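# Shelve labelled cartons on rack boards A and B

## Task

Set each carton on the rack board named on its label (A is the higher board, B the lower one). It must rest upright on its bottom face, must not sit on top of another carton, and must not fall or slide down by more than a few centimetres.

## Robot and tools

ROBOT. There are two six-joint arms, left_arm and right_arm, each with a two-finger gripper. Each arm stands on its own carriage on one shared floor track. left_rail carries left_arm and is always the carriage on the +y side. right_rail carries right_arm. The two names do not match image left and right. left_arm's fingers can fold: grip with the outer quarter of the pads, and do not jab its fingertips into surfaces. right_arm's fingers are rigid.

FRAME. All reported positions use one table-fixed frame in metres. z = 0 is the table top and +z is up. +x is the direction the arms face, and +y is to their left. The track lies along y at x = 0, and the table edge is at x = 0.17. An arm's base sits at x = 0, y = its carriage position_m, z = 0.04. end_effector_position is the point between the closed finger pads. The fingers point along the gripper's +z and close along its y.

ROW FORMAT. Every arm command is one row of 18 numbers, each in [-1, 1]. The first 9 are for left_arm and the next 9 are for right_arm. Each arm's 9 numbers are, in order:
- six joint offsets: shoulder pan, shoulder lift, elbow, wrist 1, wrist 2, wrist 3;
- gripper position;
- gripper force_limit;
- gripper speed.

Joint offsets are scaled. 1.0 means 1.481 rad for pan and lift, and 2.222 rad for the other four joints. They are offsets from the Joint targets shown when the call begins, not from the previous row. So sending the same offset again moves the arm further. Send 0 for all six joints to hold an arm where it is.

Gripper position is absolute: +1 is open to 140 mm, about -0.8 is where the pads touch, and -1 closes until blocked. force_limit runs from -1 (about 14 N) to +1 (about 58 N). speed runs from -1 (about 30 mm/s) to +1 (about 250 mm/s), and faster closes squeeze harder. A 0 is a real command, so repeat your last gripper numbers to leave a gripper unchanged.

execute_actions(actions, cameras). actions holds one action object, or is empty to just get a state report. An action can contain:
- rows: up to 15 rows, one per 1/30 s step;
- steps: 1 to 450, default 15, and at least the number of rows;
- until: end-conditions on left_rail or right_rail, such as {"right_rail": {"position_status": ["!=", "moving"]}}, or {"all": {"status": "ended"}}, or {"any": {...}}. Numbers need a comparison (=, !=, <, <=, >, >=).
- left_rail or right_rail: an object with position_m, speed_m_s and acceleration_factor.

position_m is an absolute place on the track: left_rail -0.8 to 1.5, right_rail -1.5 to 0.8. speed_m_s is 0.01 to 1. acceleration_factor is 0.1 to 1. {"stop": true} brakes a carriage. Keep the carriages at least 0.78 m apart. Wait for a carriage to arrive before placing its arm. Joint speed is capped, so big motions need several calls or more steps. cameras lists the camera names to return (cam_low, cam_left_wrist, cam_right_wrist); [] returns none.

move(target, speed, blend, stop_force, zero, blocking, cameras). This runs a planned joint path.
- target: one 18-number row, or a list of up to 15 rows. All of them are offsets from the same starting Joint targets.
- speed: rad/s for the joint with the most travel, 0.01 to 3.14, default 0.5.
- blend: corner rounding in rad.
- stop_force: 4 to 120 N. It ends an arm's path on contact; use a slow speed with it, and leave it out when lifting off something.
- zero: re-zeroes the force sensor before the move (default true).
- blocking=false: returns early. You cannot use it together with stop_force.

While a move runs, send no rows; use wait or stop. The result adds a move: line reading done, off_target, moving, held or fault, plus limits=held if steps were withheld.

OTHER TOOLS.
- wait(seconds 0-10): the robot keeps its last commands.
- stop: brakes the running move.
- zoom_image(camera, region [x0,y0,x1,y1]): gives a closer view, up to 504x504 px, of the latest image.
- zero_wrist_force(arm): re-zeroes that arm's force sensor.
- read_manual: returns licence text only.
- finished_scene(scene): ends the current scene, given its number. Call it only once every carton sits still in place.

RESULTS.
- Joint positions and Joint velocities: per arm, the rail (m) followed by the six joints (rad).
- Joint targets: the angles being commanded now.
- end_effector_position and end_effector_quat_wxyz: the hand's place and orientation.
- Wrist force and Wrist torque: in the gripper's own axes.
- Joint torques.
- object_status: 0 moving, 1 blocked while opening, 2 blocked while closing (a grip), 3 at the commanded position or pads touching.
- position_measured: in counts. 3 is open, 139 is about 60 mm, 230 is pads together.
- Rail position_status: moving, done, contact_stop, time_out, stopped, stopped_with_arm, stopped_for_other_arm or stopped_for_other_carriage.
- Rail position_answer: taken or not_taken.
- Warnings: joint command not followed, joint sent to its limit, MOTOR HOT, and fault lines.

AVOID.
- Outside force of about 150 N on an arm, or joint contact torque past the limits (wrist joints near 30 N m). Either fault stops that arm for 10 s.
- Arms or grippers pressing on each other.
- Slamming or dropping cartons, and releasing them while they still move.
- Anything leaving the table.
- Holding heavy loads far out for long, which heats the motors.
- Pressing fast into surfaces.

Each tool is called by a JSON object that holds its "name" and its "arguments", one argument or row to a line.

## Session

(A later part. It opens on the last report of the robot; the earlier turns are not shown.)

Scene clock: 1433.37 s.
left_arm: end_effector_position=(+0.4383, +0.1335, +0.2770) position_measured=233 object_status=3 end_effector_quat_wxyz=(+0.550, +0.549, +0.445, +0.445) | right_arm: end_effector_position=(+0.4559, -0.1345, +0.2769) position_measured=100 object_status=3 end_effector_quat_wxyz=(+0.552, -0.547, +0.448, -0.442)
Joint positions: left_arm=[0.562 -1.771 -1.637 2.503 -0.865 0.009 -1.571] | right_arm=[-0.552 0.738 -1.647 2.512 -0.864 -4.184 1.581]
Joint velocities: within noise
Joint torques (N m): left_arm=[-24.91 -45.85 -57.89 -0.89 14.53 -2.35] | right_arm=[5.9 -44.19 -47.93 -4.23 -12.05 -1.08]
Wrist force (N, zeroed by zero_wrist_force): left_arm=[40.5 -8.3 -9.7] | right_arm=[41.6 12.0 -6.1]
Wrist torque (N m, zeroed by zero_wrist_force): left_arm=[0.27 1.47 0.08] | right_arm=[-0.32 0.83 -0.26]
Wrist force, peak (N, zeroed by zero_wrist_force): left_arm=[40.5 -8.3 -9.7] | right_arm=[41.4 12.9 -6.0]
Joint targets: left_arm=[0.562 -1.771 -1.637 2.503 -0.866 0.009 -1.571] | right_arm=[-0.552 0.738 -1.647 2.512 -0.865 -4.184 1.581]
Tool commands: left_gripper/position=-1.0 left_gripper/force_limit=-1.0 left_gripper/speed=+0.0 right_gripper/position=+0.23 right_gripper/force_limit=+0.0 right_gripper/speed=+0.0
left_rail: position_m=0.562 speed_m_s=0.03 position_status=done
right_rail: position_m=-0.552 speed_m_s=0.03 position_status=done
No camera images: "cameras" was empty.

{"name": "move", "arguments": {
  "target": [
    [0, -0.033604, -0.010025, 0.032425, 0, 0, -1, -1, 0, 0, -0.034046, -0.010166, 0.032858, 0, 0, 0.23, 0, 0],
    [0, -0.064015, -0.021037, 0.063707, 0, 0, -1, -1, 0, 0, -0.064694, -0.021291, 0.064411, 0, 0, 0.23, 0, 0],
    [0, -0.091306, -0.032961, 0.09382, 0, 0, -1, -1, 0, 0, -0.09215, -0.033325, 0.094744, 0, 0, 0.23, 0, 0]
  ],
  "speed": 0.06,
  "blend": 0.015,
  "cameras": ["cam_low", "cam_left_wrist", "cam_right_wrist"]
}}

Scene clock: 1533.77 s.
left_arm: end_effector_position=(+0.4383, +0.1335, +0.3519) position_measured=233 object_status=3 end_effector_quat_wxyz=(+0.550, +0.549, +0.445, +0.445) | right_arm: end_effector_position=(+0.4559, -0.1344, +0.3519) position_measured=100 object_status=3 end_effector_quat_wxyz=(+0.552, -0.547, +0.448, -0.442)
Joint positions: left_arm=[0.562 -1.771 -1.773 2.43 -0.657 0.009 -1.571] | right_arm=[-0.552 0.738 -1.784 2.438 -0.654 -4.184 1.581]
Joint velocities: within noise
Joint torques (N m): left_arm=[-21.49 -38.11 -73.71 -0.7 14.62 -1.87] | right_arm=[11.7 -40.39 -62.85 -4.6 -8.82 -0.94]
Wrist force (N, zeroed by zero_wrist_force): left_arm=[39.4 -8.4 -9.5] | right_arm=[41.1 12.8 -5.9]
Wrist torque (N m, zeroed by zero_wrist_force): left_arm=[0.30 1.49 0.09] | right_arm=[-0.27 0.77 -0.26]
Wrist force, peak (N, zeroed by zero_wrist_force): left_arm=[43.6 -8.5 -10.0] | right_arm=[45.1 13.1 -6.6]
Joint targets: left_arm=[0.562 -1.771 -1.773 2.430 -0.657 0.009 -1.571] | right_arm=[-0.552 0.738 -1.784 2.438 -0.654 -4.184 1.581]
left_rail: position_m=0.562 speed_m_s=0.03 position_status=done
right_rail: position_m=-0.552 speed_m_s=0.03 position_status=done
move: done
camera_calibration:
cam_left_wrist: T_world_to_cam=[[-0.0181333, 0.00211983, 0.999833, -0.335265], [-0.526361, -0.850226, -0.00774363, 0.343011], [0.850068, -0.526414, 0.0165332, -0.125371], [0, 0, 0, 1]] pos_world=[0.281042, 0.22635, 0.339938]
cam_right_wrist: T_world_to_cam=[[-0.0194755, 0.0295995, -0.999372, 0.37156], [-0.500172, 0.865203, 0.0353729, 0.333696], [0.865707, 0.500546, -0.00204547, -0.150539], [0, 0, 0, 1]] pos_world=[0.304464, -0.224361, 0.359215]

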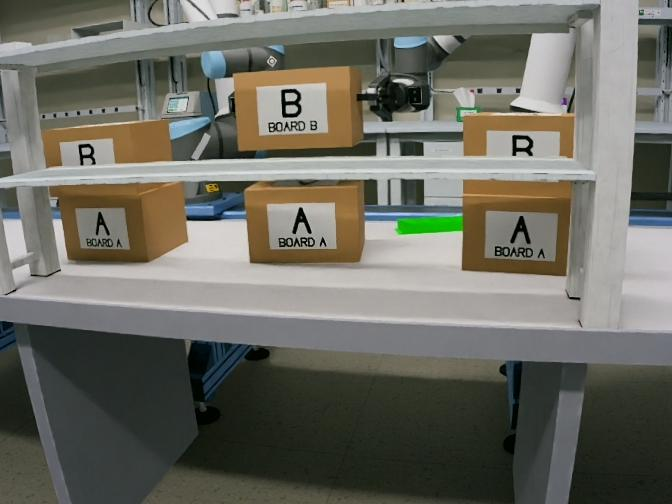

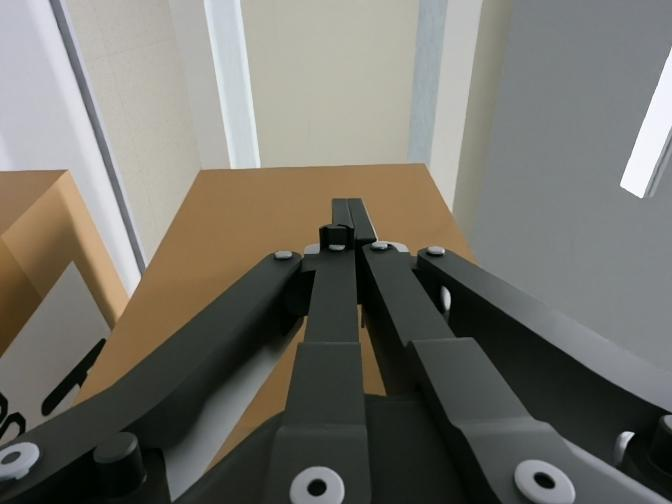

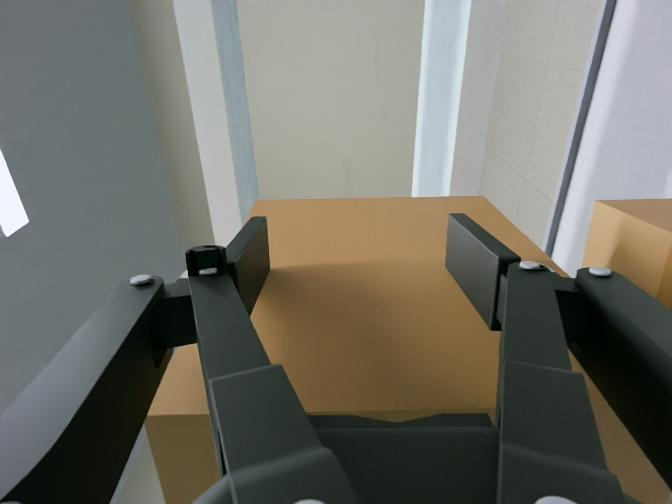

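{"name": "zoom_image", "arguments": {
  "camera": "cam_low",
  "region": [200, 40, 420, 205]
}}

Scaled by 2.291.

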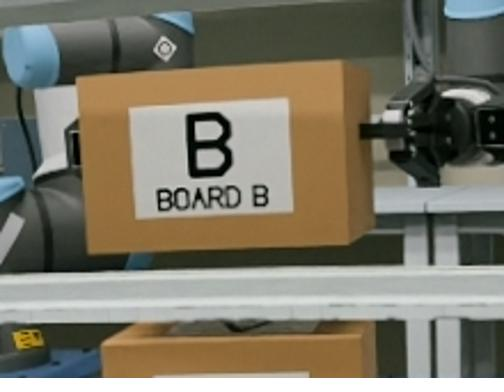

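{"name": "move", "arguments": {
  "target": [
    [0, -0.012022, -0.006027, 0.014039, 0, 0, -1, -1, 0, 0, -0.01208, -0.006081, 0.014132, 0, 0, 0.23, 0, 0],
    [0.060042, 0.002365, -0.012976, 0.0114, 0.040019, 0, -1, -1, 0, -0.039887, 0.004748, -0.01408, 0.010915, -0.026586, 0, 0.23, 0, 0],
    [0.118022, 0.019268, -0.021469, 0.008626, 0.078663, 0, -1, -1, 0, -0.075629, 0.023912, -0.023615, 0.007677, -0.050408, 0, 0.23, 0, 0],
    [0.169358, 0.036429, -0.030522, 0.006241, 0.11288, 0, -1, -1, 0, -0.105155, 0.042901, -0.033581, 0.004986, -0.070088, 0, 0.23, 0, 0],
    [0.218961, 0.055362, -0.040816, 0.003917, 0.145941, 0, -1, -1, 0, -0.131452, 0.063456, -0.044757, 0.002463, -0.087615, 0, 0.23, 0, 0]
  ],
  "speed": [0.05, 0.1, 0.1, 0.1, 0.1],
  "blend": 0.012,
  "cameras": ["cam_low"]
}}

Scene clock: 1678.57 s.
left_arm: end_effector_position=(+0.5533, +0.1335, +0.3640) position_measured=233 object_status=3 end_effector_quat_wxyz=(+0.550, +0.549, +0.445, +0.445) | right_arm: end_effector_position=(+0.5708, -0.1344, +0.3639) position_measured=100 object_status=3 end_effector_quat_wxyz=(+0.552, -0.547, +0.448, -0.442)
Joint positions: left_arm=[0.562 -1.447 -1.691 2.339 -0.648 0.334 -1.571] | right_arm=[-0.552 0.543 -1.69 2.338 -0.649 -4.378 1.581]
Joint velocities: within noise
Joint torques (N m): left_arm=[-7.45 -5.44 -76.45 -10.27 21.46 -2.14] | right_arm=[9.42 -26.08 -60.64 -17.72 -20.78 -1.24]
Wrist force (N, zeroed by zero_wrist_force): left_arm=[37.7 -6.6 -8.8] | right_arm=[39.1 14.2 -5.5]
Wrist torque (N m, zeroed by zero_wrist_force): left_arm=[0.30 1.37 0.07] | right_arm=[-0.43 0.68 -0.78]
Wrist force, peak (N, zeroed by zero_wrist_force): left_arm=[42.1 -8.9 -9.8] | right_arm=[43.8 12.8 -6.3]
Joint targets: left_arm=[0.562 -1.446 -1.691 2.339 -0.648 0.334 -1.571] | right_arm=[-0.552 0.543 -1.690 2.338 -0.649 -4.378 1.581]
left_rail: position_m=0.562 speed_m_s=0.03 position_status=done
right_rail: position_m=-0.552 speed_m_s=0.03 position_status=done
move: done
Images, in order (width x height): cam_low 672x504.

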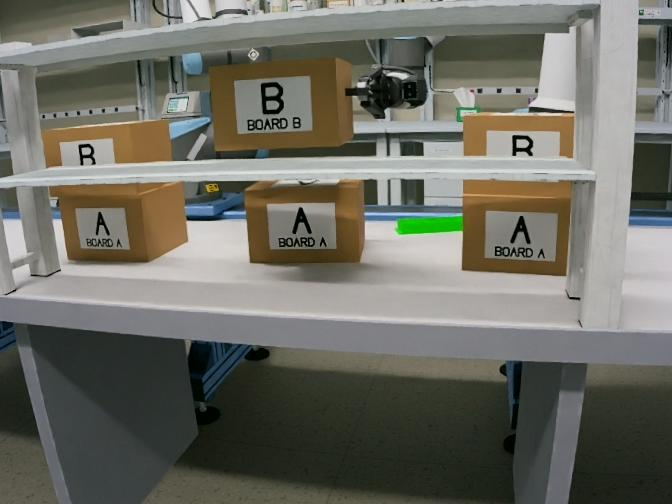

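{"name": "zoom_image", "arguments": {
  "camera": "cam_low",
  "region": [190, 0, 410, 200]
}}

Scaled by 2.291.

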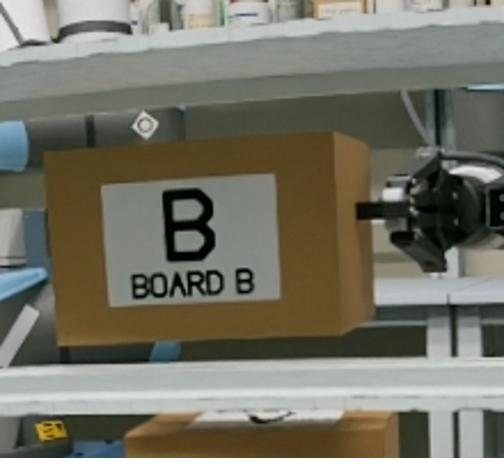

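{"name": "move", "arguments": {
  "target": [
    [0.056137, 0.02397, -0.01378, -0.002197, 0.037416, 0, -1, -1, 0, -0.026585, 0.023967, -0.013796, -0.002178, -0.017719, 0, 0.23, 0, 0],
    [0.108562, 0.049086, -0.029029, -0.003687, 0.072358, 0, -1, -1, 0, -0.050198, 0.048713, -0.028835, -0.003633, -0.033458, 0, 0.23, 0, 0],
    [0.157226, 0.075007, -0.045644, -0.00435, 0.104794, 0, -1, -1, 0, -0.071211, 0.073983, -0.045029, -0.004282, -0.047464, 0, 0.23, 0, 0],
    [0.202211, 0.101449, -0.063523, -0.004095, 0.134777, 0, -1, -1, 0, -0.089955, 0.099569, -0.062301, -0.004063, -0.059956, 0, 0.23, 0, 0],
    [0.243679, 0.128237, -0.082588, -0.002884, 0.162416, 0, -1, -1, 0, -0.10672, 0.125344, -0.080585, -0.002959, -0.071131, 0, 0.23, 0, 0],
    [0.28185, 0.155245, -0.102771, -0.000703, 0.187858, 0, -1, -1, 0, -0.121768, 0.151221, -0.099826, -0.000965, -0.081161, 0, 0.23, 0, 0]
  ],
  "speed": 0.1,
  "blend": 0.012,
  "cameras": ["cam_low", "cam_left_wrist", "cam_right_wrist"]
}}

Scene clock: 1805.50 s.
left_arm: end_effector_position=(+0.7516, +0.1335, +0.3639) position_measured=233 object_status=3 end_effector_quat_wxyz=(+0.550, +0.549, +0.445, +0.445) | right_arm: end_effector_position=(+0.7565, -0.1344, +0.3639) position_measured=100 object_status=3 end_effector_quat_wxyz=(+0.552, -0.547, +0.448, -0.442)
Joint positions: left_arm=[0.562 -1.029 -1.461 2.111 -0.65 0.751 -1.571] | right_arm=[-0.552 0.363 -1.466 2.117 -0.651 -4.559 1.581]
Joint velocities: within noise
Joint torques (N m): left_arm=[-20.26 -27.63 -72.77 -2.18 22.3 -2.03] | right_arm=[14.34 -53.58 -60.68 -4.91 -21.02 -0.96]
Wrist force (N, zeroed by zero_wrist_force): left_arm=[38.8 -4.6 -7.3] | right_arm=[39.5 14.7 -7.8]
Wrist torque (N m, zeroed by zero_wrist_force): left_arm=[0.19 1.48 0.06] | right_arm=[-0.48 0.71 -1.06]
Wrist force, peak (N, zeroed by zero_wrist_force): left_arm=[42.1 -5.2 -8.9] | right_arm=[43.3 16.0 -8.1]
Joint targets: left_arm=[0.562 -1.029 -1.461 2.111 -0.650 0.751 -1.571] | right_arm=[-0.552 0.363 -1.466 2.116 -0.651 -4.559 1.581]
left_rail: position_m=0.562 speed_m_s=0.03 position_status=done
right_rail: position_m=-0.552 speed_m_s=0.03 position_status=done
move: done
camera_calibration:
cam_left_wrist: T_world_to_cam=[[-0.0180481, 0.00206417, 0.999835, -0.341521], [-0.526245, -0.850298, -0.00774381, 0.508044], [0.850142, -0.526298, 0.0164325, -0.391877], [0, 0, 0, 1]] pos_world=[0.594343, 0.22645, 0.351838]
cam_right_wrist: T_world_to_cam=[[-0.0196086, 0.0296402, -0.999368, 0.389491], [-0.500049, 0.86527, 0.0354744, 0.48344], [0.865775, 0.500429, -0.00214523, -0.410826], [0, 0, 0, 1]] pos_world=[0.605064, -0.224261, 0.371214]

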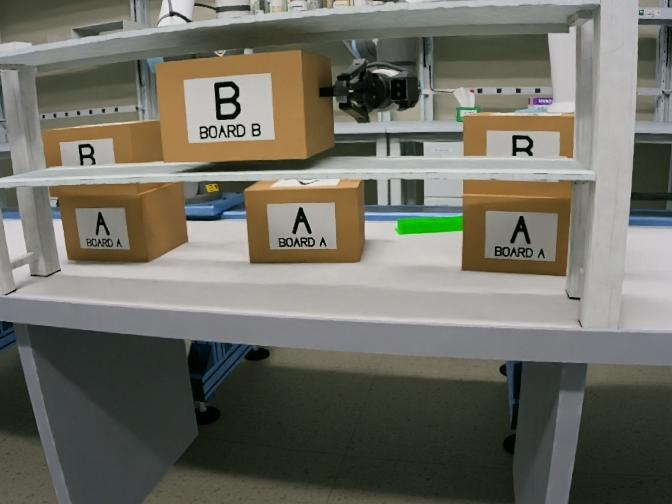

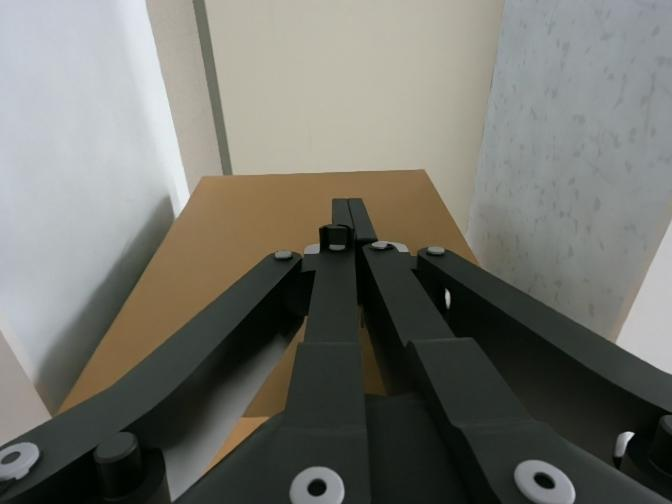

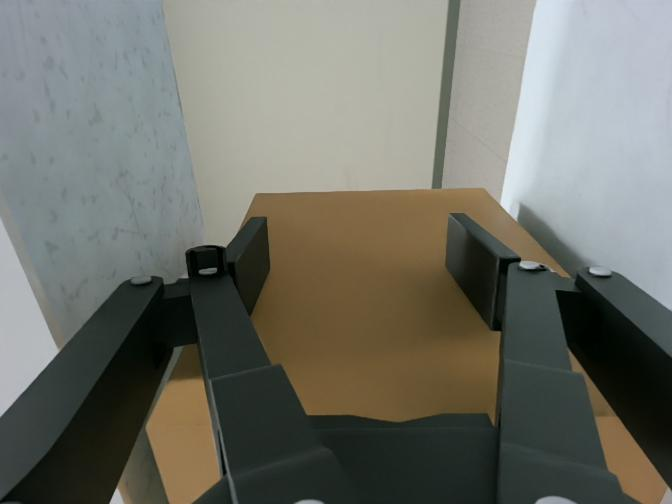

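{"name": "zoom_image", "arguments": {
  "camera": "cam_low",
  "region": [140, 20, 360, 200]
}}

Scaled by 2.291.

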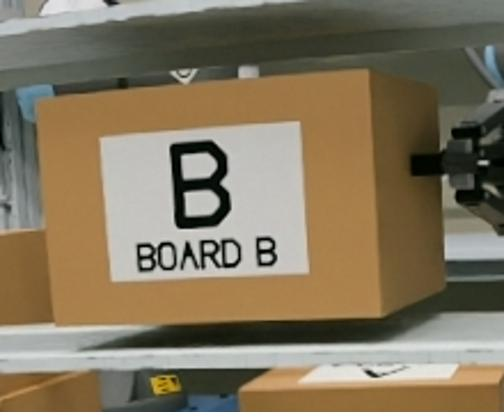

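{"name": "move", "arguments": {
  "target": [0, 0.009505, 0.004639, -0.010974, 0, 0, -1, -1, 0, 0, 0.009551, 0.004655, -0.011021, 0, 0, 0.23, 0, 0],
  "speed": 0.02,
  "cameras": ["cam_low"]
}}

Scene clock: 1840.90 s.
left_arm: end_effector_position=(+0.7517, +0.1336, +0.3520) position_measured=233 object_status=3 end_effector_quat_wxyz=(+0.550, +0.549, +0.445, +0.445) | right_arm: end_effector_position=(+0.7566, -0.1344, +0.3520) position_measured=100 object_status=3 end_effector_quat_wxyz=(+0.552, -0.547, +0.448, -0.442)
Joint positions: left_arm=[0.562 -1.029 -1.447 2.121 -0.674 0.751 -1.571] | right_arm=[-0.552 0.363 -1.452 2.127 -0.675 -4.559 1.581]
Joint velocities: within noise
Joint torques (N m): left_arm=[-21.15 -33.69 -49.59 -12.41 21.46 -1.73] | right_arm=[17.08 -55.76 -43.68 -17.97 -20.63 -0.74]
Wrist force (N, zeroed by zero_wrist_force): left_arm=[38.1 -5.3 -7.1] | right_arm=[39.0 15.0 -7.9]
Wrist torque (N m, zeroed by zero_wrist_force): left_arm=[0.15 1.46 0.06] | right_arm=[-0.45 0.66 -1.04]
Wrist force, peak (N, zeroed by zero_wrist_force): left_arm=[39.7 -4.9 -8.0] | right_arm=[39.8 16.1 -7.9]
Joint targets: left_arm=[0.562 -1.029 -1.447 2.121 -0.674 0.751 -1.571] | right_arm=[-0.552 0.363 -1.452 2.127 -0.675 -4.559 1.581]
left_rail: position_m=0.562 speed_m_s=0.03 position_status=done
right_rail: position_m=-0.552 speed_m_s=0.03 position_status=done
move: done
Images, in order (width x height): cam_low 672x504.

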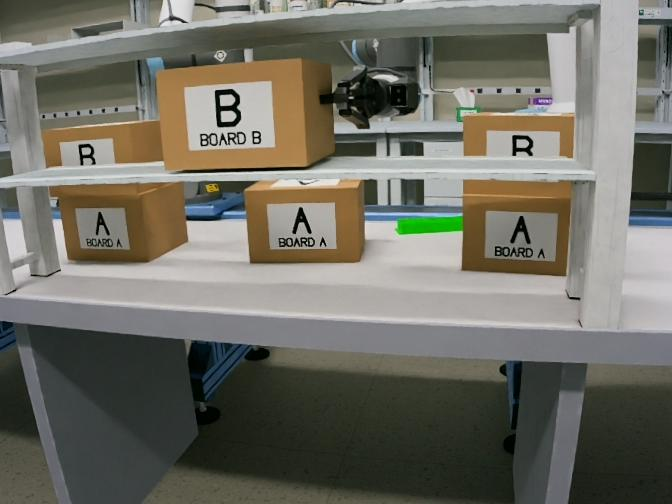

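{"name": "move", "arguments": {
  "target": [0, 0.002376, 0.001161, -0.002744, 0, 0, -1, -1, 0, 0, 0.002388, 0.001164, -0.002754, 0, 0, 0.23, 0, 0],
  "speed": 0.01,
  "cameras": []
}}

{"name": "move", "arguments": {
  "target": [0, 0.001584, 0.000774, -0.001829, 0, 0, -1, -1, 0, 0, 0.001592, 0.000776, -0.001836, 0, 0, 0.23, 0, 0],
  "speed": 0.01,
  "cameras": []
}}

Scene clock: 1846.60 s.
left_arm: end_effector_position=(+0.7517, +0.1336, +0.3490) position_measured=233 object_status=3 end_effector_quat_wxyz=(+0.550, +0.549, +0.445, +0.445) | right_arm: end_effector_position=(+0.7566, -0.1344, +0.3490) position_measured=100 object_status=3 end_effector_quat_wxyz=(+0.552, -0.547, +0.448, -0.442)
Joint positions: left_arm=[0.562 -1.029 -1.443 2.124 -0.68 0.751 -1.571] | right_arm=[-0.552 0.363 -1.448 2.129 -0.681 -4.559 1.581]
Joint velocities: within noise
Joint torques (N m): left_arm=[-20.85 -32.83 -48.82 -12.57 20.37 -1.96] | right_arm=[17.73 -54.06 -44.05 -17.99 -20.04 -0.75]
Wrist force (N, zeroed by zero_wrist_force): left_arm=[37.6 -5.2 -7.1] | right_arm=[38.5 15.0 -7.3]
Wrist torque (N m, zeroed by zero_wrist_force): left_arm=[0.20 1.47 0.06] | right_arm=[-0.46 0.68 -1.04]
Wrist force, peak (N, zeroed by zero_wrist_force): left_arm=[38.9 -5.3 -7.2] | right_arm=[39.4 15.8 -7.7]
Joint targets: left_arm=[0.562 -1.029 -1.443 2.124 -0.680 0.751 -1.571] | right_arm=[-0.552 0.363 -1.448 2.129 -0.681 -4.559 1.581]
left_rail: position_m=0.562 speed_m_s=0.03 position_status=done
right_rail: position_m=-0.552 speed_m_s=0.03 position_status=done
move: done
No camera images: "cameras" was empty.

Scene clock: 1847.30 s.
left_arm: end_effector_position=(+0.7517, +0.1336, +0.3470) position_measured=233 object_status=3 end_effector_quat_wxyz=(+0.550, +0.549, +0.445, +0.445) | right_arm: end_effector_position=(+0.7565, -0.1344, +0.3470) position_measured=100 object_status=3 end_effector_quat_wxyz=(+0.552, -0.547, +0.448, -0.442)
Joint positions: left_arm=[0.562 -1.029 -1.441 2.125 -0.684 0.751 -1.571] | right_arm=[-0.552 0.363 -1.446 2.131 -0.685 -4.559 1.581]
Joint velocities: within noise
Joint torques (N m): left_arm=[-23.06 -34.96 -49.66 -11.77 20.35 -1.87] | right_arm=[17.71 -53.41 -44.02 -17.76 -20.32 -0.9]
Wrist force (N, zeroed by zero_wrist_force): left_arm=[37.5 -4.8 -6.9] | right_arm=[38.0 14.7 -7.5]
Wrist torque (N m, zeroed by zero_wrist_force): left_arm=[0.21 1.41 0.06] | right_arm=[-0.47 0.68 -1.04]
Wrist force, peak (N, zeroed by zero_wrist_force): left_arm=[37.8 -5.6 -7.2] | right_arm=[38.7 15.5 -7.5]
Joint targets: left_arm=[0.562 -1.029 -1.441 2.125 -0.684 0.751 -1.571] | right_arm=[-0.552 0.363 -1.446 2.131 -0.685 -4.559 1.581]
left_rail: position_m=0.562 speed_m_s=0.03 position_status=done
right_rail: position_m=-0.552 speed_m_s=0.03 position_status=done
move: done
No camera images: "cameras" was empty.

{"name": "move", "arguments": {
  "target": [0, 0.001584, 0.000774, -0.001829, 0, 0, -1, -1, 0, 0, 0.001592, 0.000776, -0.001836, 0, 0, 0.23, 0, 0],
  "speed": 0.01,
  "cameras": []
}}

{"name": "move", "arguments": {
  "target": [0, 0.001584, 0.000774, -0.001829, 0, 0, -1, -1, 0, 0, 0.001592, 0.000776, -0.001836, 0, 0, 0.23, 0, 0],
  "speed": 0.01,
  "cameras": ["cam_low"]
}}

Scene clock: 1864.97 s.
left_arm: end_effector_position=(+0.7517, +0.1336, +0.3451) position_measured=233 object_status=3 end_effector_quat_wxyz=(+0.550, +0.549, +0.445, +0.445) | right_arm: end_effector_position=(+0.7565, -0.1344, +0.3450) position_measured=100 object_status=3 end_effector_quat_wxyz=(+0.552, -0.547, +0.448, -0.442)
Joint positions: left_arm=[0.562 -1.029 -1.438 2.127 -0.688 0.751 -1.571] | right_arm=[-0.552 0.363 -1.443 2.133 -0.689 -4.559 1.581]
Joint velocities: within noise
Joint torques (N m): left_arm=[-24.53 -25.66 -44.29 -9.33 20.61 -1.63] | right_arm=[17.04 -51.27 -42.24 -16.27 -19.83 -0.98]
Wrist force (N, zeroed by zero_wrist_force): left_arm=[39.4 1.0 -5.0] | right_arm=[40.3 12.8 -6.8]
Wrist torque (N m, zeroed by zero_wrist_force): left_arm=[0.06 1.57 -0.02] | right_arm=[-0.77 0.70 -0.89]
Wrist force, peak (N, zeroed by zero_wrist_force): left_arm=[39.5 1.0 -5.3] | right_arm=[40.3 12.8 -6.8]
Joint targets: left_arm=[0.562 -1.029 -1.438 2.127 -0.689 0.751 -1.571] | right_arm=[-0.552 0.363 -1.443 2.133 -0.689 -4.559 1.581]
left_rail: position_m=0.562 speed_m_s=0.03 position_status=done
right_rail: position_m=-0.552 speed_m_s=0.03 position_status=done
move: done
No camera images: "cameras" was empty.

Scene clock: 1865.67 s.
left_arm: end_effector_position=(+0.7516, +0.1337, +0.3432) position_measured=233 object_status=3 end_effector_quat_wxyz=(+0.550, +0.549, +0.445, +0.445) | right_arm: end_effector_position=(+0.7565, -0.1345, +0.3431) position_measured=100 object_status=3 end_effector_quat_wxyz=(+0.552, -0.547, +0.448, -0.442)
Joint positions: left_arm=[0.562 -1.029 -1.436 2.129 -0.693 0.751 -1.571] | right_arm=[-0.552 0.363 -1.441 2.134 -0.693 -4.559 1.581]
Joint velocities: within noise
Joint torques (N m): left_arm=[-24.65 0.13 -29.16 -1.59 20.14 -1.19] | right_arm=[19.17 -29.92 -32.47 -9.2 -20.05 -1.16]
Wrist force (N, zeroed by zero_wrist_force): left_arm=[44.3 28.4 -14.1] | right_arm=[41.4 -8.0 -17.8]
Wrist torque (N m, zeroed by zero_wrist_force): left_arm=[-0.79 1.57 -0.39] | right_arm=[-0.76 0.63 -0.72]
Wrist force, peak (N, zeroed by zero_wrist_force): left_arm=[44.1 29.4 -14.5] | right_arm=[41.6 -8.7 -17.9]
Joint targets: left_arm=[0.562 -1.029 -1.436 2.129 -0.693 0.751 -1.571] | right_arm=[-0.552 0.363 -1.441 2.135 -0.694 -4.559 1.581]
left_rail: position_m=0.562 speed_m_s=0.03 position_status=done
right_rail: position_m=-0.552 speed_m_s=0.03 position_status=done
move: done
Images, in order (width x height): cam_low 672x504.

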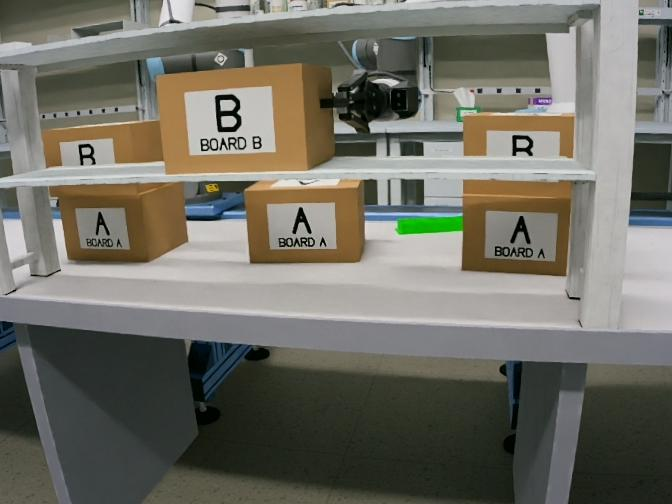

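{"name": "move", "arguments": {
  "target": [0, -0.001505, -0.000735, 0.001738, 0, 0, -1, -1, 0, 0, -0.000557, -0.000272, 0.000643, 0, 0, 0.23, 0, 0],
  "speed": 0.01,
  "cameras": []
}}

{"name": "execute_actions", "arguments": {
  "actions": [
    {"left_rail": {"position_m": 0.585}, "right_rail": {"position_m": -0.575}, "steps": 90, "until": {"all": {"status": "ended"}}}
  ],
  "cameras": ["cam_low", "cam_left_wrist", "cam_right_wrist"]
}}

Scene clock: 1876.60 s.
left_arm: end_effector_position=(+0.7516, +0.1337, +0.3446) position_measured=233 object_status=3 end_effector_quat_wxyz=(+0.549, +0.550, +0.445, +0.445) | right_arm: end_effector_position=(+0.7564, -0.1345, +0.3435) position_measured=100 object_status=3 end_effector_quat_wxyz=(+0.552, -0.547, +0.448, -0.442)
Joint positions: left_arm=[0.562 -1.029 -1.438 2.127 -0.689 0.751 -1.571] | right_arm=[-0.552 0.363 -1.442 2.134 -0.692 -4.559 1.581]
Joint velocities: within noise
Joint torques (N m): left_arm=[-25.19 -69.28 -68.48 -1.02 19.53 -1.34] | right_arm=[19.07 -63.88 -49.63 -1.13 -19.51 -0.85]
Wrist force (N, zeroed by zero_wrist_force): left_arm=[37.7 0.0 -5.1] | right_arm=[39.0 -0.3 -8.3]
Wrist torque (N m, zeroed by zero_wrist_force): left_arm=[0.10 1.43 0.00] | right_arm=[-0.61 0.77 -0.75]
Wrist force, peak (N, zeroed by zero_wrist_force): left_arm=[44.0 31.1 -13.9] | right_arm=[41.6 -11.7 -20.2]
Joint targets: left_arm=[0.562 -1.029 -1.438 2.127 -0.689 0.751 -1.571] | right_arm=[-0.552 0.363 -1.442 2.134 -0.692 -4.559 1.581]
left_rail: position_m=0.562 speed_m_s=0.03 position_status=done
right_rail: position_m=-0.552 speed_m_s=0.03 position_status=done
move: done
No camera images: "cameras" was empty.

Scene clock: 1877.77 s.
left_arm: end_effector_position=(+0.7516, +0.1566, +0.3448) position_measured=233 object_status=3 end_effector_quat_wxyz=(+0.550, +0.549, +0.445, +0.445) | right_arm: end_effector_position=(+0.7564, -0.1574, +0.3436) position_measured=100 object_status=3 end_effector_quat_wxyz=(+0.552, -0.547, +0.448, -0.442)
Joint positions: left_arm=[0.585 -1.029 -1.438 2.127 -0.689 0.751 -1.571] | right_arm=[-0.575 0.363 -1.442 2.134 -0.692 -4.559 1.581]
Joint velocities: within noise
Joint torques (N m): left_arm=[10.23 -72.16 -28.45 -2.2 -1.98 -1.85] | right_arm=[-7.43 -63.87 -27.44 -2.15 2.88 -0.95]
Wrist force (N, zeroed by zero_wrist_force): left_arm=[0.2 0.1 0.0] | right_arm=[-0.9 3.3 0.4]
Wrist torque (N m, zeroed by zero_wrist_force): left_arm=[-0.01 -0.02 0.02] | right_arm=[0.80 0.19 -0.03]
Wrist force, peak (N, zeroed by zero_wrist_force): left_arm=[37.5 -1.6 -5.1] | right_arm=[39.4 1.1 -7.6]
Joint targets: left_arm=[0.585 -1.029 -1.438 2.127 -0.689 0.751 -1.571] | right_arm=[-0.575 0.363 -1.442 2.134 -0.692 -4.559 1.581]
Tool commands: left_gripper/position=-1.0 left_gripper/force_limit=-1.0 left_gripper/speed=+0.0 right_gripper/position=+0.23 right_gripper/force_limit=+0.0 right_gripper/speed=+0.0
left_rail: position_m=0.585 speed_m_s=0.03 position_status=done
right_rail: position_m=-0.575 speed_m_s=0.03 position_status=done
camera_calibration:
cam_left_wrist: T_world_to_cam=[[-0.0180483, 0.00206382, 0.999835, -0.322571], [-0.526245, -0.850298, -0.00774422, 0.527539], [0.850142, -0.526298, 0.0164325, -0.379407], [0, 0, 0, 1]] pos_world=[0.594343, 0.24955, 0.332838]
cam_right_wrist: T_world_to_cam=[[-0.0196112, 0.0296377, -0.999368, 0.369885], [-0.500125, 0.865227, 0.0354738, 0.504046], [0.865731, 0.500504, -0.00214563, -0.399228], [0, 0, 0, 1]] pos_world=[0.604964, -0.247261, 0.350914]

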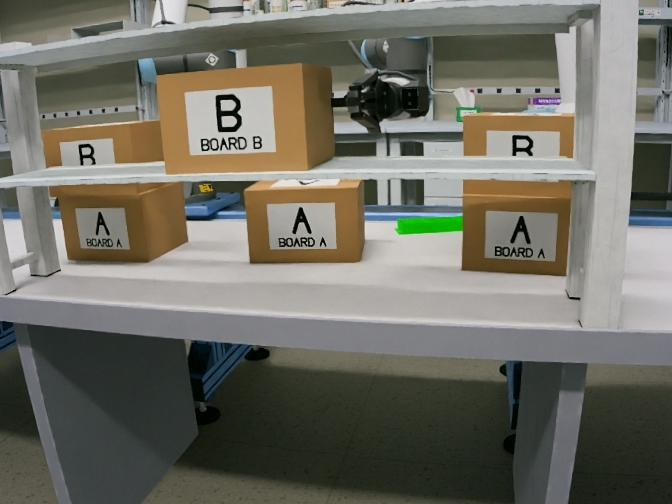

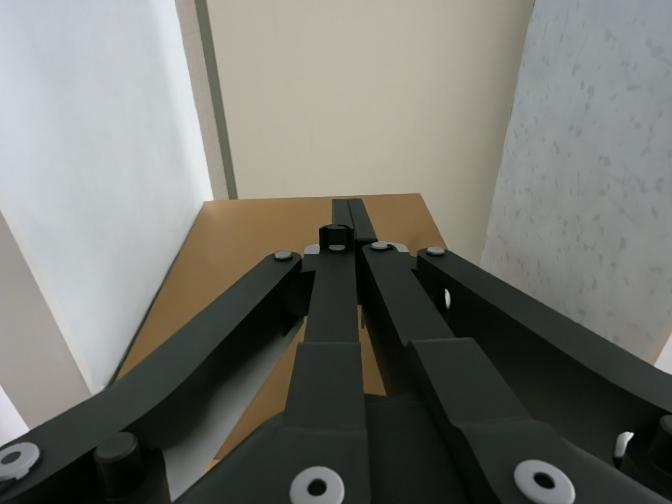

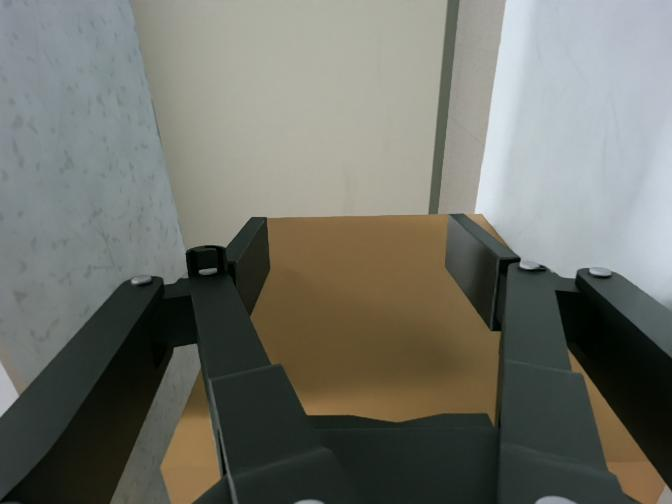

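{"name": "move", "arguments": {
  "target": [
    [-0.079639, -0.068924, 0.031861, 0.014075, -0.053081, 0, -1, -1, 0, 0.031813, -0.06781, 0.02965, 0.015542, 0.021205, 0, 0.23, 0, 0],
    [-0.173288, -0.121287, 0.066355, 0.014483, -0.1155, 0, -1, -1, 0, 0.07157, -0.118666, 0.063116, 0.015972, 0.047703, 0, 0.23, 0, 0],
    [-0.28185, -0.170373, 0.095384, 0.01817, -0.187858, 0, -1, -1, 0, 0.121768, -0.167379, 0.091951, 0.019605, 0.081161, 0, 0.23, 0, 0],
    [-0.28185, -0.247737, 0.038775, 0.126343, -0.187858, 0, -1, -1, 0, 0.121768, -0.244722, 0.035377, 0.12773, 0.081161, 0, 0.23, 0, 0]
  ],
  "speed": [0.15, 0.25, 0.3, 0.3],
  "blend": 0.03,
  "cameras": ["cam_low"]
}}

{"name": "execute_actions", "arguments": {
  "actions": [
    {"right_rail": {"position_m": -1.1, "speed_m_s": 0.3}, "steps": 150, "until": {"right_rail": {"position_status": ["!=", "moving"]}}}
  ],
  "cameras": []
}}

{"name": "execute_actions", "arguments": {
  "actions": [
    {"left_rail": {"position_m": 0.19, "speed_m_s": 0.3}, "steps": 150, "until": {"left_rail": {"position_status": ["!=", "moving"]}}}
  ],
  "cameras": ["cam_low", "cam_left_wrist", "cam_right_wrist"]
}}

Scene clock: 1975.90 s.
left_arm: end_effector_position=(+0.5534, +0.1565, +0.4699) position_measured=233 object_status=3 end_effector_quat_wxyz=(+0.550, +0.549, +0.445, +0.445) | right_arm: end_effector_position=(+0.5709, -0.1574, +0.4698) position_measured=100 object_status=3 end_effector_quat_wxyz=(+0.552, -0.547, +0.448, -0.442)
Joint positions: left_arm=[0.585 -1.446 -1.805 2.213 -0.408 0.334 -1.571] | right_arm=[-0.575 0.543 -1.804 2.213 -0.408 -4.378 1.581]
Joint velocities: within noise
Joint torques (N m): left_arm=[-15.1 -45.7 -56.84 1.52 -2.17 -1.21] | right_arm=[10.5 -38.57 -48.92 0.9 3.29 -0.85]
Wrist force (N, zeroed by zero_wrist_force): left_arm=[-0.2 0.6 -0.3] | right_arm=[-0.8 3.3 0.2]
Wrist torque (N m, zeroed by zero_wrist_force): left_arm=[0.13 0.04 0.00] | right_arm=[0.73 0.18 -0.02]
Wrist force, peak (N, zeroed by zero_wrist_force): left_arm=[-0.1 2.0 -0.2] | right_arm=[-1.1 5.0 -0.5]
Joint targets: left_arm=[0.585 -1.446 -1.805 2.213 -0.408 0.334 -1.571] | right_arm=[-0.575 0.543 -1.804 2.213 -0.408 -4.378 1.581]
left_rail: position_m=0.585 speed_m_s=0.03 position_status=done
right_rail: position_m=-0.575 speed_m_s=0.03 position_status=done
move: done
Images, in order (width x height): cam_low 672x504.

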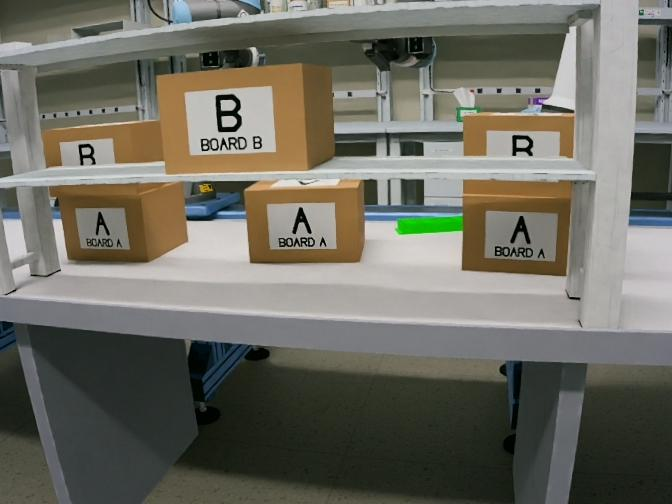

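Scene clock: 1979.40 s.
left_arm: end_effector_position=(+0.5534, +0.1565, +0.4700) position_measured=233 object_status=3 end_effector_quat_wxyz=(+0.550, +0.549, +0.445, +0.445) | right_arm: end_effector_position=(+0.5709, -0.6824, +0.4700) position_measured=100 object_status=3 end_effector_quat_wxyz=(+0.552, -0.547, +0.448, -0.442)
Joint positions: left_arm=[0.585 -1.446 -1.805 2.213 -0.408 0.334 -1.571] | right_arm=[-1.1 0.543 -1.804 2.213 -0.408 -4.378 1.581]
Joint velocities: within noise
Joint torques (N m): left_arm=[-13.08 -45.03 -52.44 2.01 -1.01 -1.1] | right_arm=[5.04 -31.55 -41.16 -0.03 2.84 -0.77]
Wrist force (N, zeroed by zero_wrist_force): left_arm=[-0.2 0.4 -0.2] | right_arm=[-0.8 3.1 0.3]
Wrist torque (N m, zeroed by zero_wrist_force): left_arm=[0.09 0.06 -0.01] | right_arm=[0.71 0.17 -0.02]
Wrist force, peak (N, zeroed by zero_wrist_force): left_arm=[-0.4 0.8 0.0] | right_arm=[-1.1 3.6 0.5]
Joint targets: left_arm=[0.585 -1.446 -1.805 2.213 -0.408 0.334 -1.571] | right_arm=[-1.100 0.543 -1.804 2.213 -0.408 -4.378 1.581]
Tool commands: left_gripper/position=-1.0 left_gripper/force_limit=-1.0 left_gripper/speed=+0.0 right_gripper/position=+0.23 right_gripper/force_limit=+0.0 right_gripper/speed=+0.0
left_rail: position_m=0.585 speed_m_s=0.03 position_status=done
right_rail: position_m=-1.100 speed_m_s=0.30 position_status=done
No camera images: "cameras" was empty.

Scene clock: 1982.43 s.
left_arm: end_effector_position=(+0.5534, -0.2385, +0.4700) position_measured=233 object_status=3 end_effector_quat_wxyz=(+0.550, +0.549, +0.445, +0.445) | right_arm: end_effector_position=(+0.5709, -0.6824, +0.4700) position_measured=100 object_status=3 end_effector_quat_wxyz=(+0.552, -0.547, +0.448, -0.442)
Joint positions: left_arm=[0.19 -1.446 -1.805 2.213 -0.408 0.334 -1.571] | right_arm=[-1.1 0.543 -1.804 2.213 -0.408 -4.378 1.581]
Joint velocities: within noise
Joint torques (N m): left_arm=[-10.62 -14.93 -48.04 1.68 0.23 -1.73] | right_arm=[-0.38 -22.12 -35.16 -1.04 2.26 -0.86]
Wrist force (N, zeroed by zero_wrist_force): left_arm=[-0.1 0.3 -0.1] | right_arm=[-0.8 3.5 0.0]
Wrist torque (N m, zeroed by zero_wrist_force): left_arm=[0.07 0.02 0.00] | right_arm=[0.78 0.17 -0.02]
Wrist force, peak (N, zeroed by zero_wrist_force): left_arm=[-0.9 0.6 0.0] | right_arm=[-1.0 3.6 -0.1]
Joint targets: left_arm=[0.190 -1.446 -1.805 2.213 -0.408 0.334 -1.571] | right_arm=[-1.100 0.543 -1.804 2.213 -0.408 -4.378 1.581]
Tool commands: left_gripper/position=-1.0 left_gripper/force_limit=-1.0 left_gripper/speed=+0.0 right_gripper/position=+0.23 right_gripper/force_limit=+0.0 right_gripper/speed=+0.0
left_rail: position_m=0.190 speed_m_s=0.30 position_status=done
right_rail: position_m=-1.100 speed_m_s=0.30 position_status=done
camera_calibration:
cam_left_wrist: T_world_to_cam=[[-0.0181327, 0.00211622, 0.999833, -0.450371], [-0.526316, -0.850254, -0.00774548, 0.0882888], [0.850096, -0.526369, 0.0165312, -0.420942], [0, 0, 0, 1]] pos_world=[0.396143, -0.14555, 0.457938]
cam_right_wrist: T_world_to_cam=[[-0.0195244, 0.0296872, -0.999369, 0.508032], [-0.500128, 0.865225, 0.0354732, 0.861123], [0.865732, 0.500504, -0.00204564, 0.0244028], [0, 0, 0, 1]] pos_world=[0.419464, -0.772361, 0.477215]

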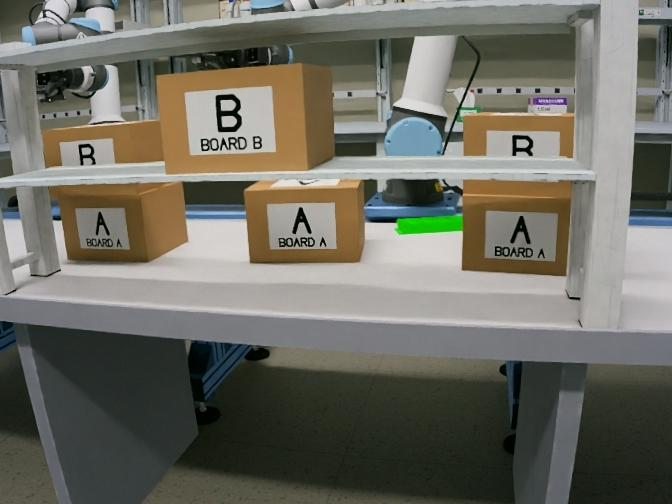

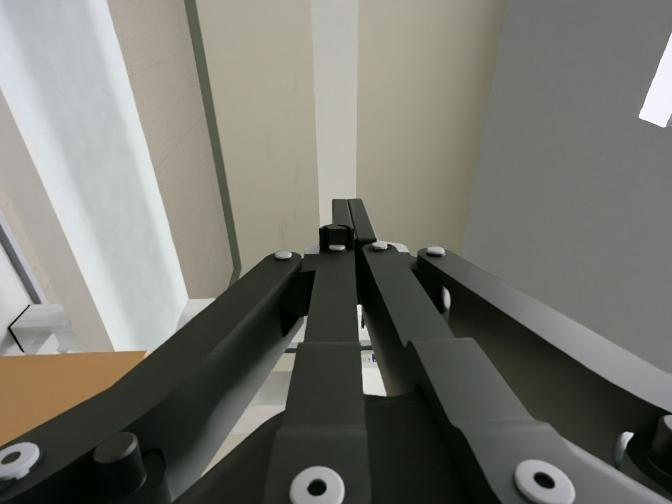

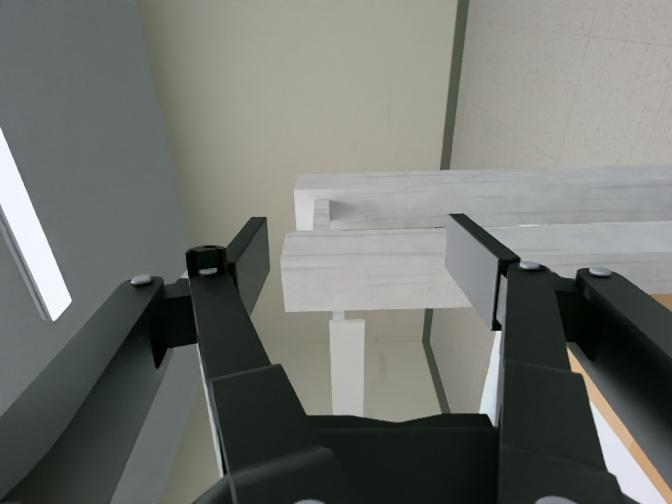

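{"name": "move", "arguments": {
  "target": [-0.13043, 0.147024, 0.121862, -0.219856, -0.086933, 0, -1, -1, 0, 0.069171, 0.145026, 0.123054, -0.219717, 0.046104, 0, 0.23, 0, 0],
  "speed": 0.3,
  "cameras": []
}}

{"name": "execute_actions", "arguments": {
  "actions": [
    {"left_rail": {"position_m": 0.11, "speed_m_s": 0.1}, "steps": 90, "until": {"left_rail": {"position_status": ["!=", "moving"]}}}
  ],
  "cameras": ["cam_low", "cam_left_wrist", "cam_right_wrist"]
}}

Scene clock: 2017.33 s.
left_arm: end_effector_position=(+0.4830, -0.2386, +0.2670) position_measured=233 object_status=3 end_effector_quat_wxyz=(+0.550, +0.549, +0.445, +0.445) | right_arm: end_effector_position=(+0.5043, -0.6824, +0.2670) position_measured=100 object_status=3 end_effector_quat_wxyz=(+0.552, -0.547, +0.448, -0.442)
Joint positions: left_arm=[0.19 -1.64 -1.588 2.484 -0.896 0.141 -1.571] | right_arm=[-1.1 0.646 -1.59 2.486 -0.896 -4.276 1.581]
Joint velocities: within noise
Joint torques (N m): left_arm=[-14.2 -9.01 -19.19 -3.36 -2.79 -1.49] | right_arm=[13.8 -16.81 -21.24 -7.77 3.51 -0.72]
Wrist force (N, zeroed by zero_wrist_force): left_arm=[-0.1 0.1 -0.2] | right_arm=[-1.2 3.2 0.6]
Wrist torque (N m, zeroed by zero_wrist_force): left_arm=[0.01 0.02 0.00] | right_arm=[0.75 0.29 -0.01]
Wrist force, peak (N, zeroed by zero_wrist_force): left_arm=[-0.2 2.2 0.1] | right_arm=[-1.0 4.5 -0.3]
Joint targets: left_arm=[0.190 -1.640 -1.587 2.484 -0.896 0.141 -1.571] | right_arm=[-1.100 0.646 -1.589 2.486 -0.896 -4.276 1.581]
left_rail: position_m=0.190 speed_m_s=0.30 position_status=done
right_rail: position_m=-1.100 speed_m_s=0.30 position_status=done
move: done
No camera images: "cameras" was empty.

Scene clock: 2018.87 s.
left_arm: end_effector_position=(+0.4830, -0.3185, +0.2670) position_measured=233 object_status=3 end_effector_quat_wxyz=(+0.550, +0.549, +0.445, +0.445) | right_arm: end_effector_position=(+0.5043, -0.6825, +0.2669) position_measured=100 object_status=3 end_effector_quat_wxyz=(+0.552, -0.547, +0.448, -0.442)
Joint positions: left_arm=[0.11 -1.64 -1.587 2.484 -0.897 0.141 -1.571] | right_arm=[-1.1 0.646 -1.589 2.486 -0.896 -4.276 1.581]
Joint velocities: within noise
Joint torques (N m): left_arm=[-12.48 -13.32 -22.81 -2.27 -1.93 -1.47] | right_arm=[11.57 -18.69 -22.5 -6.46 3.37 -0.88]
Wrist force (N, zeroed by zero_wrist_force): left_arm=[0.0 -0.1 0.1] | right_arm=[-0.9 3.0 0.6]
Wrist torque (N m, zeroed by zero_wrist_force): left_arm=[-0.01 0.00 0.00] | right_arm=[0.69 0.24 -0.01]
Wrist force, peak (N, zeroed by zero_wrist_force): left_arm=[0.6 0.0 -0.4] | right_arm=[-1.2 3.6 0.3]
Joint targets: left_arm=[0.110 -1.640 -1.587 2.484 -0.896 0.141 -1.571] | right_arm=[-1.100 0.646 -1.589 2.486 -0.896 -4.276 1.581]
Tool commands: left_gripper/position=-1.0 left_gripper/force_limit=-1.0 left_gripper/speed=+0.0 right_gripper/position=+0.23 right_gripper/force_limit=+0.0 right_gripper/speed=+0.0
left_rail: position_m=0.110 speed_m_s=0.10 position_status=done
right_rail: position_m=-1.100 speed_m_s=0.30 position_status=done
camera_calibration:
cam_left_wrist: T_world_to_cam=[[-0.0180997, 0.001981, 0.999834, -0.248553], [-0.526314, -0.850254, -0.00784308, -0.0183321], [0.850097, -0.526369, 0.016432, -0.399824], [0, 0, 0, 1]] pos_world=[0.325743, -0.22555, 0.254938]
cam_right_wrist: T_world_to_cam=[[-0.0194749, 0.0296005, -0.999372, 0.303777], [-0.500129, 0.865228, 0.0353733, 0.835046], [0.865732, 0.500504, -0.00204617, 0.0816445], [0, 0, 0, 1]] pos_world=[0.352864, -0.772361, 0.274215]

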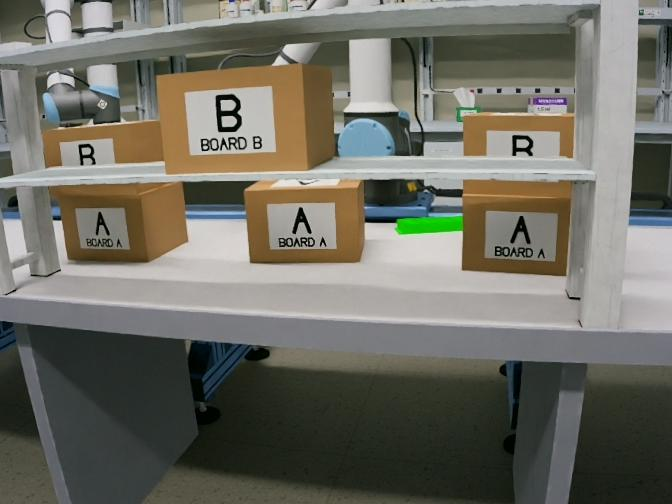

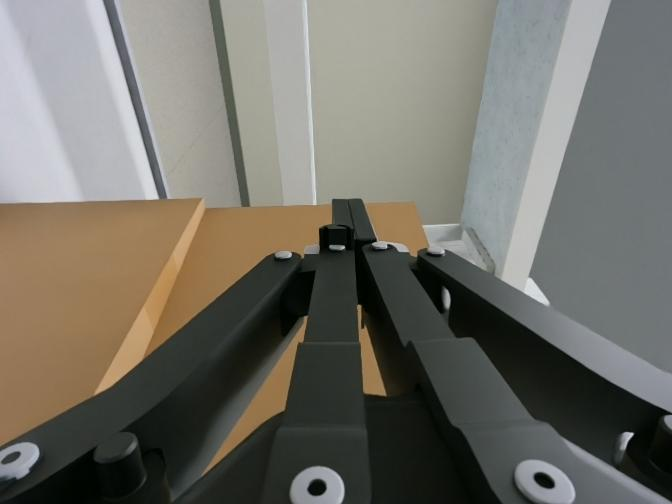

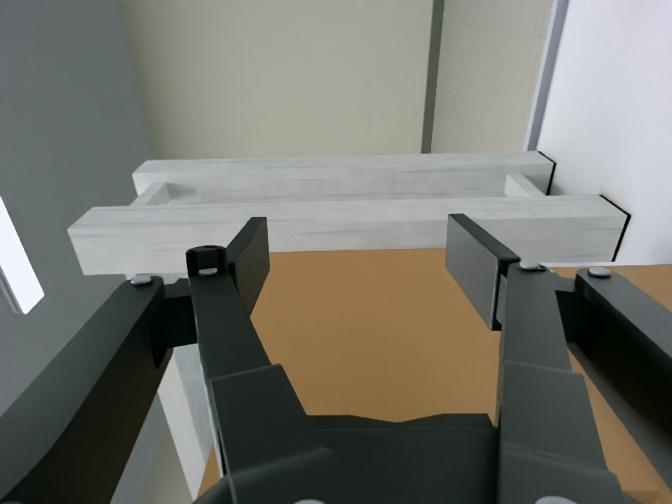

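{"name": "zero_wrist_force", "arguments": {
  "arm": "left_arm"
}}

{"name": "zero_wrist_force", "arguments": {
  "arm": "right_arm"
}}

{"name": "execute_actions", "arguments": {
  "actions": [
    {"left_rail": {"position_m": 0.073, "speed_m_s": 0.03}, "right_rail": {"position_m": -1.061, "speed_m_s": 0.03}, "steps": 120, "until": {"all": {"status": "ended"}}}
  ],
  "cameras": []
}}

{"name": "execute_actions", "arguments": {
  "actions": [
    {"left_rail": {"position_m": 0.069}, "right_rail": {"position_m": -1.057}, "steps": 60, "until": {"all": {"status": "ended"}}}
  ],
  "cameras": []
}}

Wrist force sensor zeroed.

Wrist force sensor zeroed.

Scene clock: 2034.77 s.
left_arm: end_effector_position=(+0.4830, -0.3555, +0.2670) position_measured=233 object_status=3 end_effector_quat_wxyz=(+0.550, +0.549, +0.445, +0.445) | right_arm: end_effector_position=(+0.5043, -0.6435, +0.2669) position_measured=100 object_status=3 end_effector_quat_wxyz=(+0.552, -0.547, +0.448, -0.442)
Joint positions: left_arm=[0.073 -1.64 -1.587 2.484 -0.897 0.141 -1.571] | right_arm=[-1.061 0.646 -1.589 2.486 -0.896 -4.276 1.581]
Joint velocities: within noise
Joint torques (N m): left_arm=[1.98 -33.47 -31.47 0.48 -0.23 -1.45] | right_arm=[10.84 -21.43 -31.52 -4.62 3.07 -0.98]
Wrist force (N, zeroed by zero_wrist_force): left_arm=[1.2 0.5 -1.8] | right_arm=[-0.2 0.2 -0.3]
Wrist torque (N m, zeroed by zero_wrist_force): left_arm=[-0.03 0.04 -0.01] | right_arm=[0.05 0.04 0.00]
Wrist force, peak (N, zeroed by zero_wrist_force): left_arm=[1.4 0.5 -2.0] | right_arm=[0.8 0.0 -0.4]
Joint targets: left_arm=[0.073 -1.640 -1.587 2.484 -0.896 0.141 -1.571] | right_arm=[-1.061 0.646 -1.589 2.486 -0.896 -4.276 1.581]
Tool commands: left_gripper/position=-1.0 left_gripper/force_limit=-1.0 left_gripper/speed=+0.0 right_gripper/position=+0.23 right_gripper/force_limit=+0.0 right_gripper/speed=+0.0
left_rail: position_m=0.073 speed_m_s=0.03 position_status=done
right_rail: position_m=-1.061 speed_m_s=0.03 position_status=done
No camera images: "cameras" was empty.

Scene clock: 2035.27 s.
left_arm: end_effector_position=(+0.4830, -0.3596, +0.2670) position_measured=233 object_status=3 end_effector_quat_wxyz=(+0.550, +0.549, +0.445, +0.445) | right_arm: end_effector_position=(+0.5043, -0.6394, +0.2669) position_measured=100 object_status=3 end_effector_quat_wxyz=(+0.552, -0.547, +0.448, -0.442)
Joint positions: left_arm=[0.069 -1.64 -1.587 2.484 -0.896 0.141 -1.571] | right_arm=[-1.057 0.646 -1.589 2.486 -0.896 -4.276 1.581]
Joint velocities: within noise
Joint torques (N m): left_arm=[2.21 -33.91 -32.08 0.72 -0.45 -1.18] | right_arm=[8.91 -20.56 -32.49 -4.56 2.97 -0.88]
Wrist force (N, zeroed by zero_wrist_force): left_arm=[1.3 -0.1 -1.7] | right_arm=[-0.5 0.1 -0.3]
Wrist torque (N m, zeroed by zero_wrist_force): left_arm=[-0.01 0.03 -0.01] | right_arm=[0.04 0.10 0.00]
Wrist force, peak (N, zeroed by zero_wrist_force): left_arm=[1.7 0.4 -2.2] | right_arm=[0.7 0.1 -0.3]
Joint targets: left_arm=[0.069 -1.640 -1.587 2.484 -0.896 0.141 -1.571] | right_arm=[-1.057 0.646 -1.589 2.486 -0.896 -4.276 1.581]
Tool commands: left_gripper/position=-1.0 left_gripper/force_limit=-1.0 left_gripper/speed=+0.0 right_gripper/position=+0.23 right_gripper/force_limit=+0.0 right_gripper/speed=+0.0
left_rail: position_m=0.069 speed_m_s=0.03 position_status=done
right_rail: position_m=-1.057 speed_m_s=0.03 position_status=done
No camera images: "cameras" was empty.


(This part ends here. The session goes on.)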